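# Hand the bar over to the other gripper

## Task

Transfer the bar from the gripper now holding it to the opposite gripper without setting it down anywhere. It counts as done only when the receiving gripper, and no other, grips the bar at its red end.

## Robot and tools

Robot: two UR7e-style six-joint arms, left_arm and right_arm, each ending in a Robotiq 2F-85 two-finger gripper. Calibrated base positions in the scene frame: left_arm (+0.046, +0.394, 0) m, right_arm (+0.052, -0.369, 0) m, both facing almost the same way. A camera stand sits behind the arms.

Frames: everything uses the scene frame. Its origin is at table-top height, halfway between the nominal bases. +x points out over the table, +z up, and left_arm is on the +y side. Arm names do not match left and right in the images. In a gripper's own frame the fingers point along +z and close along y. end_effector_position is the spot between the pads when shut; fingertips reach about 19 mm past it when closed and 6 mm when fully open. A camera block juts about 10 cm toward the gripper's +x side and turns with it. Reported positions and orientations can be a few cm off, worse at long reach.

execute_actions(actions, cameras): actions is a list of actions. Each action is a table of up to 15 rows; each row is one control step of 1/30 s, and a short table repeats its final row to fill 15 steps (one action = 0.5 s). Every row holds 18 numbers in [-1, 1], always for both arms: left dx, dy, dz, rx, ry, rz, gripper position, force_limit, speed, then the same nine for the right arm. The six pose numbers are an offset, not a pose: measured along scene axes from that arm's Hand target at the start of the action, with 1.0 = 0.6 m for dx..dz and 180 degrees for rx..rz (one rotation vector, turning about the hand position). All rows of an action share that start point, so a row is not added to the row before it; but a new action starts from the updated Hand target, so repeating an offset keeps moving. Six zeros mean stay at (or return to) the Hand target. The three gripper numbers are absolute settings: position +1 = fully open (85 mm), about -0.8 = pads touching, -1 = close until blocked. speed -1, 0, +1 give roughly 20, 85, 150 mm/s. force_limit with speed sets grip strength: slow close on a 40 mm hard part gives about 30 N per pad at force_limit -1, 100 N at +1; a fast close from well open gives 120-135 N at speed 0 and 200-245 N at speed +1. Both start at +1. To leave a gripper unchanged, resend its last three numbers (0 is a real command). cameras: list of names (cam_high, cam_low, cam_left_wrist, cam_right_wrist), ["all"], or []; images come by default only with an empty actions list, which also reports the scene number.

move(target, speed, blend, stop_force, zero, blocking, cameras): target is one 18-number row, or up to 15 rows, same layout and scale as above. Every row is an offset from the Hand targets at the call's start, not from the previous row. speed: top path speed in m/s, 0.002-3.6, default 0.25 (rotation up to twice that in rad/s); one value or one per row. blend: corner rounding in m per row, 0 = stop at each. stop_force: 3-120 N, one value for both arms; ends an arm's path when its wrist sensor feels that much push against the motion. zero (only with stop_force): re-zero the sensor first, default true. blocking=false returns after 0.5 s while the move continues (not allowed with stop_force). Moves run at most 10 s and do not avoid obstacles. Result adds a move: line with the ending (done, off_target, moving, held, fault) and limits (paced = pose clipped, held = steps withheld).

wait(seconds 0-10, cameras) lets time pass. stop(cameras) brakes a running move. zoom_image(camera, region [x0,y0,x1,y1] pixels, at most 504 by 504) enlarges part of the newest image. zero_wrist_force(arm) re-zeroes one wrist sensor. read_manual(section="licences") gives licence text only. finished_scene(scene 1 or 2) ends the scene for good; call it only once the goal holds steadily.

Results: per arm end_effector_position (m), end_effector_quat_wxyz, velocities (m/s, rad/s; omitted when joints read within noise), Hand target (last commanded pose after clipping; next offsets count from it), joint positions and torques, Wrist force/torque in the gripper's own axes (plus the peak since last shown), Tool commands, and per gripper object_status: 0 moving, 1 blocked while opening, 2 blocked while closing (a grip), 3 reached the commanded opening or pads met. position_measured is in counts: 3 open, ~78 = 60 mm, 130 = 40 mm, 180 = 20 mm, 230 = closed. Action calls also list some mid-call positions.

Likely order: check images, bring the holding gripper (slowly, bar level) to a clear spot between the arms, approach the red end with the other gripper open and oriented across the bar, close with position -1 until object_status reads 2, then open the first gripper fully and back it away, and confirm only the receiver holds the red end.

Cautions: orientation commands are clipped to 32 degrees from the current one per step, so turn in stages. About 150 N outside force, or joint load over the limits (139 N m big joints, 26 N m wrists), stops that arm for 10 s. Never let the bar drop or leave the table, never release it while it moves, avoid slamming anything, and do not squeeze a bar still resting on something. The controller blocks arms from getting too close but not always; a gripper closing on the other gripper's fingers counts as a press between arms and can end the scene. Long holds, stretched arms or pushing into unreachable poses heat motors; 85 °C brakes the arm for 30-60 s. Keep paths away from an arm's own base.

Each tool is called after "Request:" in YAML: its name, and indented under it one key for each argument.

## Session

Request:
execute_actions:
  actions: []

Scene clock: 0.00 s.
left_arm: end_effector_position=(+0.4746, +0.3956, +0.2026) position_measured=3 object_status=3 end_effector_quat_wxyz=(+0.000, -0.001, +1.000, +0.000) | right_arm: end_effector_position=(+0.4993, +0.0757, +0.2875) position_measured=157 object_status=2 end_effector_quat_wxyz=(-0.018, -0.627, +0.774, +0.083)
Joint positions: left_arm=[-0.316 -1.723 2.042 -1.89 -1.571 -0.316] | right_arm=[4.068 -1.887 -1.321 -1.499 1.74 -0.435]
Joint velocities: within noise
Joint torques (N m): no reading
Wrist force (N): no reading
Wrist torque (N m): no reading
Wrist force, peak (N): no reading
Hand target: left_arm +0.4746, +0.3956, +0.2026; +0.000, -0.001, +1.000, +0.000 | right_arm +0.4993, +0.0757, +0.2875; -0.018, -0.627, +0.774, +0.083
Tool commands: left_gripper/position=+1.0 left_gripper/force_limit=+1.0 left_gripper/speed=+1.0 right_gripper/position=-0.380392 right_gripper/force_limit=+1.0 right_gripper/speed=-1.0

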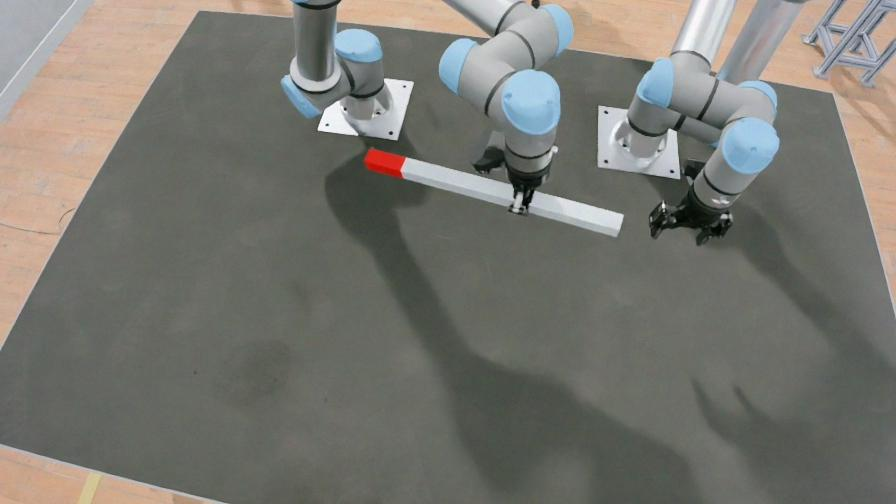

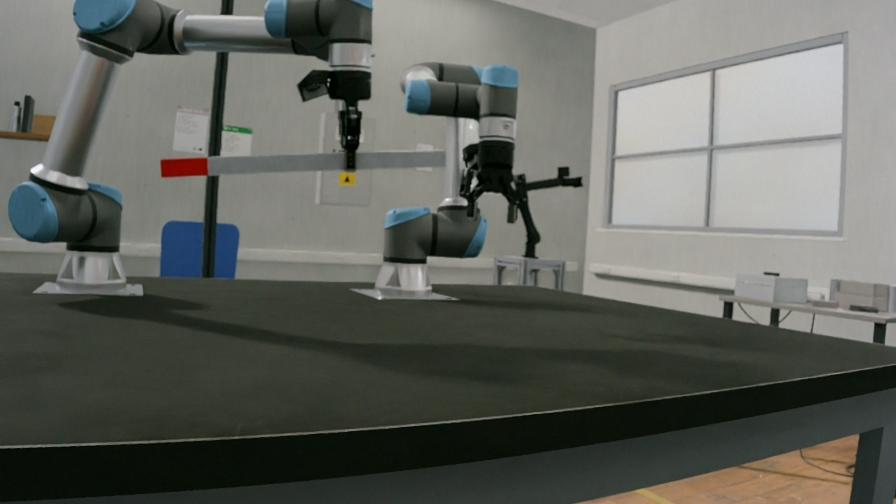

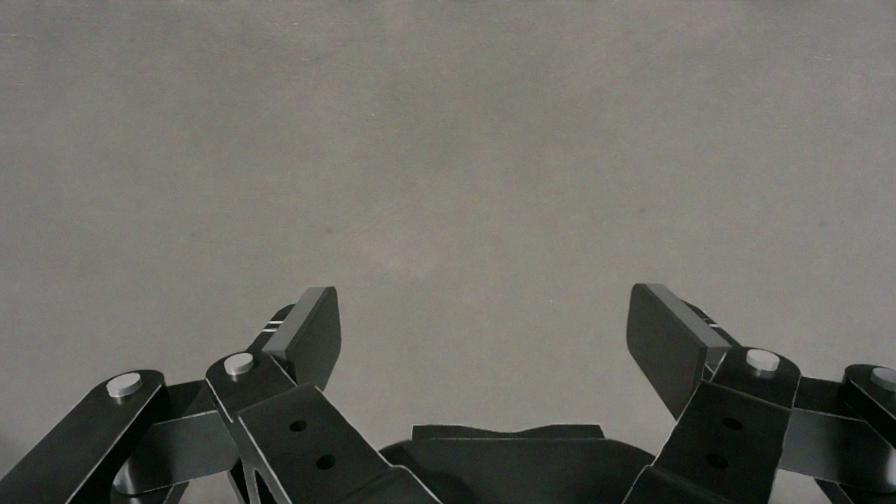

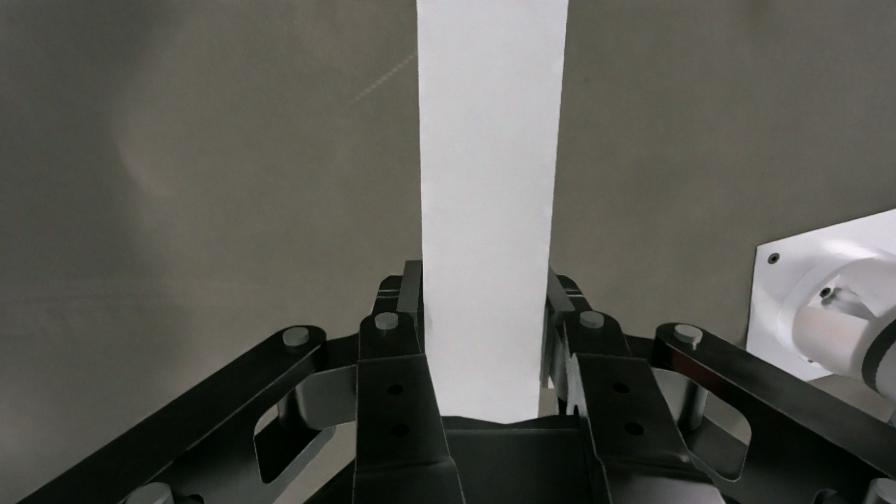

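Request:
move:
  target: [0.1917,-0.3433,0.395,0,0,0.25,0.29,1,-1,-0.1655,-0.1262,-0.0792,-0.0381,-0.2033,0.8075,-0.380392,1,-1]
  speed: 0.6
  cameras: ["all"]

Scene clock: 92.97 s.
left_arm: end_effector_position=(+0.5896, +0.1896, +0.4396) position_measured=93 object_status=3 end_effector_quat_wxyz=(+0.000, -0.384, +0.923, +0.000) | right_arm: end_effector_position=(+0.4000, +0.0000, +0.2399) position_measured=157 object_status=2 end_effector_quat_wxyz=(-0.073, +0.905, +0.379, +0.178)
Joint positions: left_arm=[-0.594 -1.351 1.042 -1.262 -1.571 -1.38] | right_arm=[4.295 -1.402 -2.102 -0.847 1.435 -2.806]
Joint torques (N m): left_arm=[-12.15 -19.74 -36.81 -1.46 2.37 -2.82] | right_arm=[-7.39 27.52 15.51 5.72 1.74 -2.26]
Wrist force (N): left_arm=[-0.6 -0.7 -0.1] | right_arm=[-1.4 -0.5 -0.3]
Wrist torque (N m): left_arm=[-0.16 0.00 -0.03] | right_arm=[-0.12 0.00 0.13]
Wrist force, peak (N): left_arm=[-0.3 -1.1 -0.9] | right_arm=[-2.0 -0.4 -0.2]
Hand target: left_arm +0.5896, +0.1896, +0.4396; +0.000, -0.384, +0.923, +0.000 | right_arm +0.4000, +0.0000, +0.2399; -0.073, +0.905, +0.379, +0.178
Off the commanded pose: left_arm 0.000 m, 0 deg | right_arm 0.000 m, 0 deg.
move: done
camera_calibration:
cam_left_wrist: T_world_to_cam=[[-0.693936, 0.719833, -0.01712, 0.290037], [0.674163, 0.657892, 0.335683, -0.649426], [0.252899, 0.221401, -0.94182, 0.357561], [0, 0, 0, 1]] pos_world=[0.548659, 0.13931, 0.559725]
cam_right_wrist: T_world_to_cam=[[0.710168, -0.703629, 0.0238454, -0.280938], [-0.702728, -0.710506, -0.0367989, 0.307431], [0.0428351, 0.00937655, -0.999038, 0.346169], [0, 0, 0, 1]] pos_world=[0.400726, 0.0175097, 0.363848]

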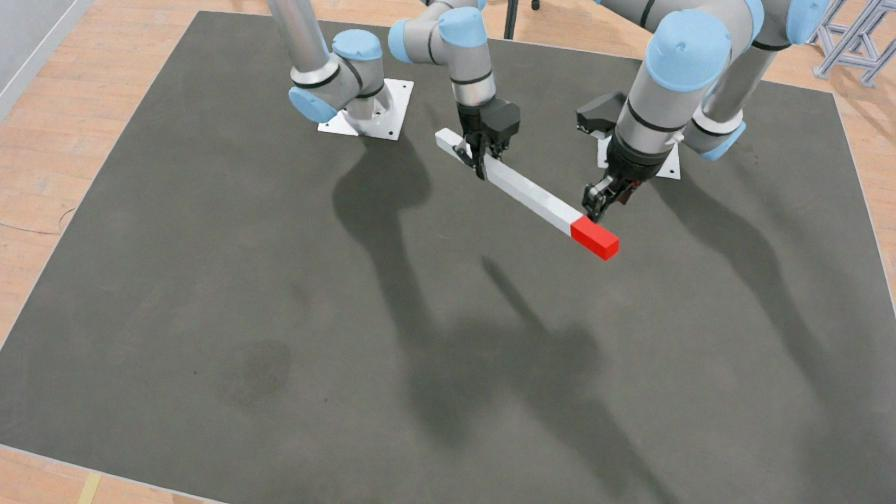

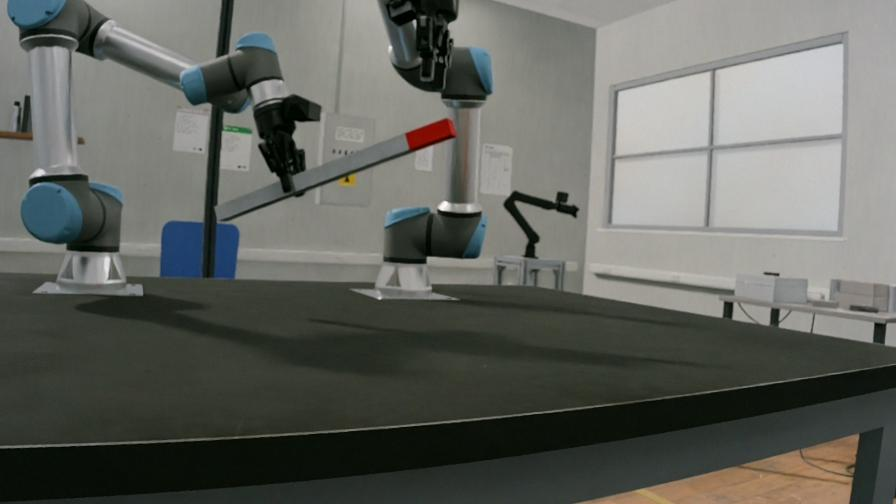

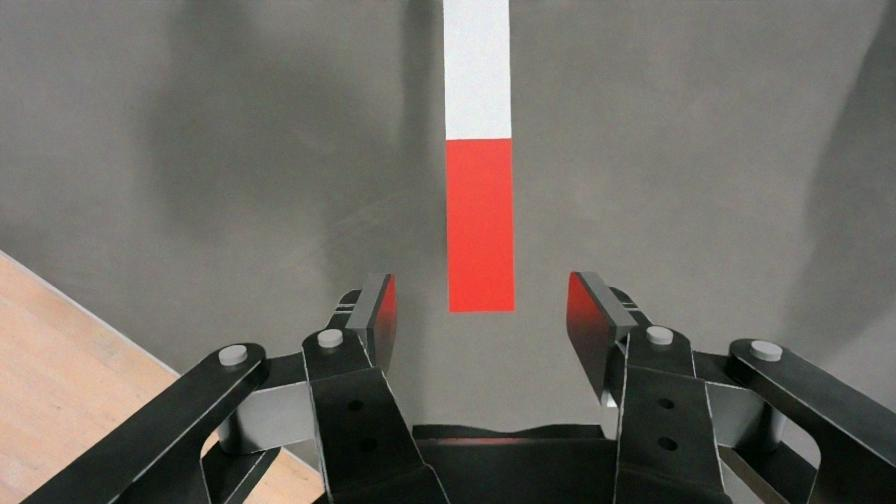

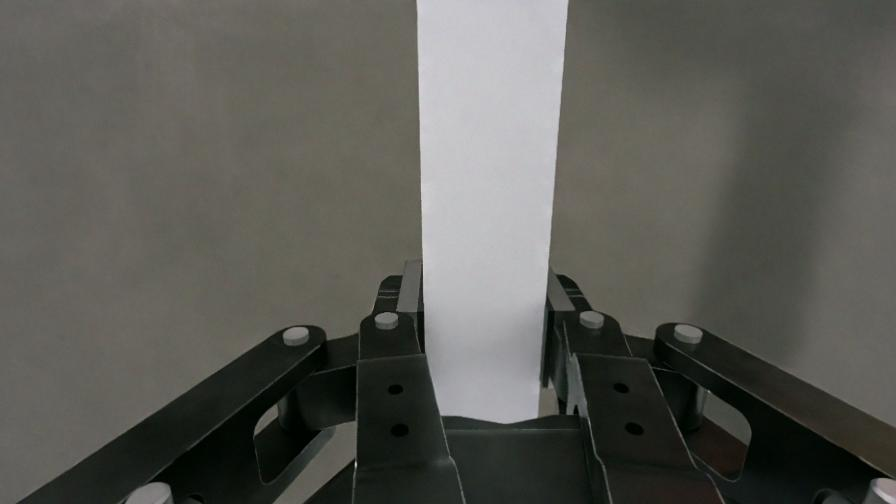

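Request:
move:
  target: [-0.0041,0.0041,-0.1643,0,0,0,0.29,1,-1,0,0,0,0,0,0,-0.380392,1,-1]
  cameras: ["cam_left_wrist"]

Scene clock: 114.67 s.
left_arm: end_effector_position=(+0.5872, +0.1921, +0.3411) position_measured=93 object_status=3 end_effector_quat_wxyz=(+0.000, -0.384, +0.923, +0.000) | right_arm: end_effector_position=(+0.4000, +0.0000, +0.2399) position_measured=157 object_status=2 end_effector_quat_wxyz=(-0.073, +0.905, +0.379, +0.178)
Joint positions: left_arm=[-0.593 -1.403 1.361 -1.529 -1.571 -1.378] | right_arm=[4.295 -1.402 -2.102 -0.847 1.435 -2.806]
Joint torques (N m): left_arm=[-8.57 -42 -13.05 -4.38 2.66 -2.71] | right_arm=[-7.24 27.29 15.77 5.67 1.66 -2.5]
Wrist force (N): left_arm=[-0.7 0.0 -0.1] | right_arm=[-1.4 -0.3 -0.3]
Wrist torque (N m): left_arm=[0.01 0.06 -0.17] | right_arm=[-0.09 0.00 0.13]
Wrist force, peak (N): left_arm=[-0.5 -0.1 2.4] | right_arm=[-1.6 -0.4 -0.2]
Hand target: left_arm +0.5871, +0.1921, +0.3410; +0.000, -0.384, +0.923, +0.000 | right_arm +0.4000, +0.0000, +0.2399; -0.073, +0.905, +0.379, +0.178
Off the commanded pose: left_arm 0.000 m, 0 deg | right_arm 0.000 m, 0 deg.
move: done
camera_calibration:
cam_left_wrist: T_world_to_cam=[[-0.694049, 0.719725, -0.0171012, 0.284882], [0.674081, 0.658008, 0.335618, -0.616396], [0.252805, 0.221407, -0.941843, 0.264885], [0, 0, 0, 1]] pos_world=[0.546259, 0.14191, 0.461225]
Images, in order (width x height): cam_left_wrist 896x504.

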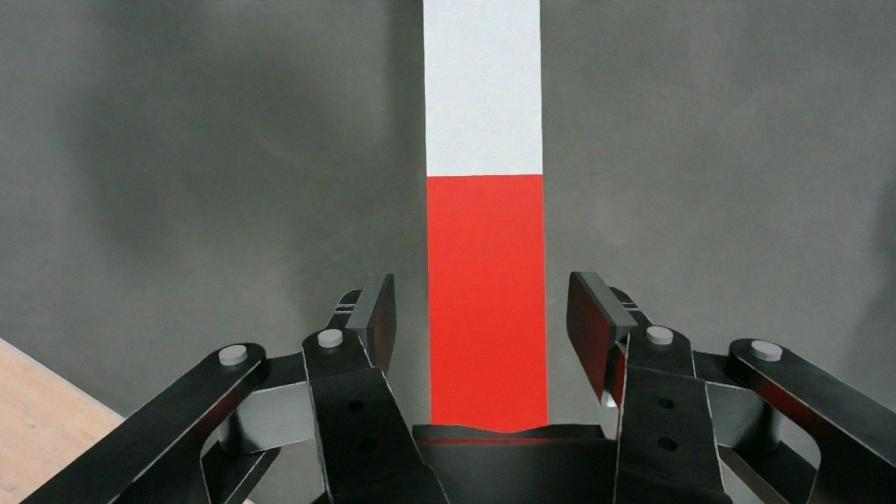

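Request:
move:
  target: [0,0,0,0,0,0,-1,1,-1,0,0,0,0,0,0,-0.380392,1,-1]

Scene clock: 119.93 s.
left_arm: end_effector_position=(+0.5871, +0.1921, +0.3410) position_measured=157 object_status=0 end_effector_quat_wxyz=(+0.000, -0.384, +0.923, +0.000) | right_arm: end_effector_position=(+0.4000, +0.0000, +0.2399) position_measured=157 object_status=2 end_effector_quat_wxyz=(-0.073, +0.905, +0.379, +0.178)
Joint positions: left_arm=[-0.593 -1.403 1.361 -1.529 -1.571 -1.378] | right_arm=[4.295 -1.402 -2.102 -0.847 1.435 -2.806]
Joint torques (N m): left_arm=[-11.84 -40.57 -13.74 -2.63 2.21 -1.72] | right_arm=[-6.2 26.76 16.77 5.52 0.33 -2.52]
Wrist force (N): left_arm=[-2.9 -0.7 -1.3] | right_arm=[-3.8 -0.9 0.3]
Wrist torque (N m): left_arm=[0.28 0.21 -0.47] | right_arm=[0.07 0.00 0.35]
Wrist force, peak (N): left_arm=[-2.9 -0.7 -1.3] | right_arm=[-3.8 -0.9 0.3]
Hand target: left_arm +0.5871, +0.1921, +0.3410; +0.000, -0.384, +0.923, +0.000 | right_arm +0.4000, +0.0000, +0.2399; -0.073, +0.905, +0.379, +0.178
Off the commanded pose: left_arm 0.000 m, 0 deg | right_arm 0.000 m, 0 deg.
move: done

Request:
wait:
  seconds: 0.3

Request:
move:
  target: [0,0,0,0,0,0,-1,1,-1,0,0,0,0,0,0,0.25,1,0]
  cameras: ["cam_high", "cam_right_wrist"]

Scene clock: 122.33 s.
left_arm: end_effector_position=(+0.5871, +0.1921, +0.3410) position_measured=157 object_status=2 end_effector_quat_wxyz=(+0.000, -0.384, +0.923, +0.000) | right_arm: end_effector_position=(+0.4000, +0.0000, +0.2399) position_measured=157 object_status=2 end_effector_quat_wxyz=(-0.073, +0.905, +0.379, +0.178)
Joint positions: left_arm=[-0.593 -1.403 1.361 -1.529 -1.571 -1.378] | right_arm=[4.295 -1.402 -2.102 -0.847 1.435 -2.806]
Joint torques (N m): left_arm=[-12.07 -38.44 -13.93 -1.8 0.71 2.15] | right_arm=[-3.67 26.16 24.04 4.79 -2.33 -2.53]
Wrist force (N): left_arm=[-2.9 -0.7 -1.1] | right_arm=[-4.0 -0.9 0.1]
Wrist torque (N m): left_arm=[0.28 0.21 -0.47] | right_arm=[0.07 0.03 0.35]
Wrist force, peak (N): left_arm=[-2.9 -0.9 -1.2] | right_arm=[-4.0 -1.0 0.4]
Hand target: left_arm +0.5871, +0.1921, +0.3410; +0.000, -0.384, +0.923, +0.000 | right_arm +0.4000, +0.0000, +0.2399; -0.073, +0.905, +0.379, +0.178
Tool commands: left_gripper/position=-1.0 left_gripper/force_limit=+1.0 left_gripper/speed=-1.0 right_gripper/position=-0.380392 right_gripper/force_limit=+1.0 right_gripper/speed=-1.0
Off the commanded pose: left_arm 0.000 m, 0 deg | right_arm 0.000 m, 0 deg.
wait: 0.30 s; at rest from the start

Scene clock: 122.90 s.
left_arm: end_effector_position=(+0.5871, +0.1921, +0.3410) position_measured=157 object_status=2 end_effector_quat_wxyz=(+0.000, -0.384, +0.923, +0.000) | right_arm: end_effector_position=(+0.4000, +0.0000, +0.2399) position_measured=98 object_status=0 end_effector_quat_wxyz=(-0.073, +0.905, +0.379, +0.178)
Joint positions: left_arm=[-0.593 -1.403 1.361 -1.529 -1.571 -1.378] | right_arm=[4.295 -1.402 -2.102 -0.847 1.435 -2.806]
Joint torques (N m): left_arm=[-9.86 -36.62 -15.37 -2.1 0.23 2.22] | right_arm=[-3.03 22.1 24.46 4.43 -2.43 -2.53]
Wrist force (N): left_arm=[-1.0 -0.2 3.7] | right_arm=[0.0 -0.4 -2.8]
Wrist torque (N m): left_arm=[-0.03 -0.73 -0.16] | right_arm=[-0.11 0.17 0.13]
Wrist force, peak (N): left_arm=[-1.0 -0.3 4.1] | right_arm=[-3.8 -1.0 0.3]
Hand target: left_arm +0.5871, +0.1921, +0.3410; +0.000, -0.384, +0.923, +0.000 | right_arm +0.4000, +0.0000, +0.2399; -0.073, +0.905, +0.379, +0.178
Off the commanded pose: left_arm 0.000 m, 0 deg | right_arm 0.000 m, 0 deg.
move: done
camera_calibration:
cam_right_wrist: T_world_to_cam=[[0.710269, -0.703528, 0.0237791, -0.281027], [-0.702626, -0.710604, -0.0368681, 0.307346], [0.0428353, 0.00947849, -0.999037, 0.346168], [0, 0, 0, 1]] pos_world=[0.400726, 0.0174101, 0.363848]
Images, in order (width x height): cam_high 896x504, cam_right_wrist 896x504.

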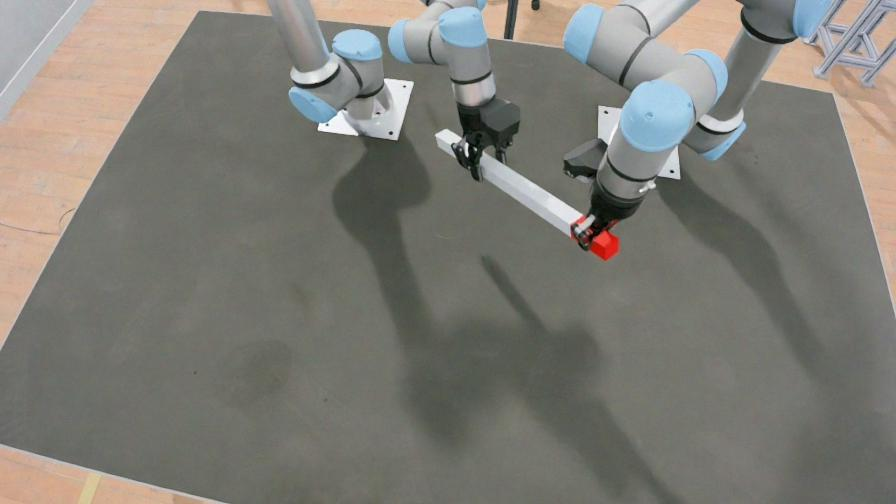

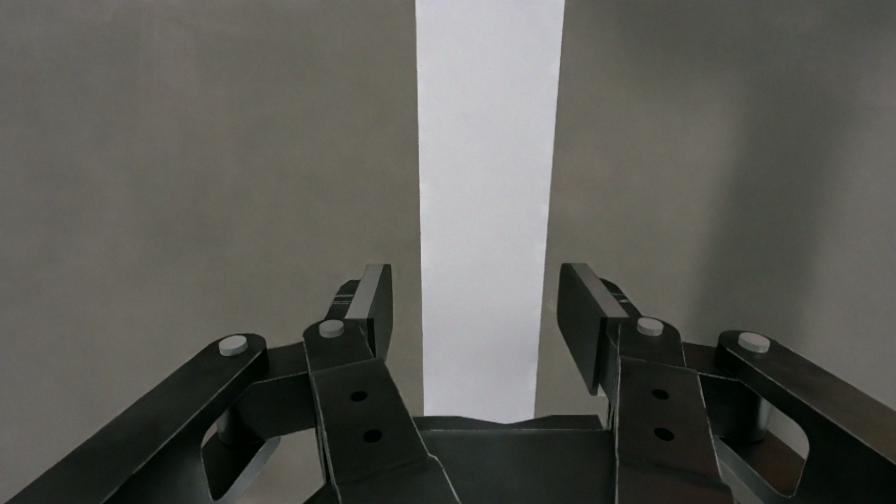

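Request:
move:
  target: [0,0,0,0,0,0,-1,1,-1,-0.053,-0.053,0.185,0,0,0,0.25,1,0]
  speed: 0.3

Request:
finished_scene:
  scene: 1

Scene clock: 126.33 s.
left_arm: end_effector_position=(+0.5871, +0.1921, +0.3410) position_measured=157 object_status=2 end_effector_quat_wxyz=(+0.000, -0.384, +0.923, +0.000) | right_arm: end_effector_position=(+0.3682, -0.0318, +0.3509) position_measured=98 object_status=3 end_effector_quat_wxyz=(-0.073, +0.905, +0.379, +0.178)
Joint positions: left_arm=[-0.593 -1.403 1.361 -1.529 -1.571 -1.378] | right_arm=[4.342 -1.223 -1.939 -1.195 1.418 -2.762]
Joint torques (N m): left_arm=[3.43 -31.98 -24.09 -3.29 -2.18 1.86] | right_arm=[5.58 19.67 32.66 1.95 -2.66 2.75]
Wrist force (N): left_arm=[-0.7 -0.4 3.3] | right_arm=[0.0 -0.5 -3.0]
Wrist torque (N m): left_arm=[-0.06 -0.60 -0.16] | right_arm=[-0.12 0.18 0.01]
Wrist force, peak (N): left_arm=[-0.9 -0.2 3.7] | right_arm=[0.1 -0.5 -5.5]
Hand target: left_arm +0.5871, +0.1921, +0.3410; +0.000, -0.384, +0.923, +0.000 | right_arm +0.3682, -0.0318, +0.3509; -0.073, +0.905, +0.379, +0.178
Off the commanded pose: left_arm 0.000 m, 0 deg | right_arm 0.000 m, 0 deg.
move: done

The scene is finished: the task was done.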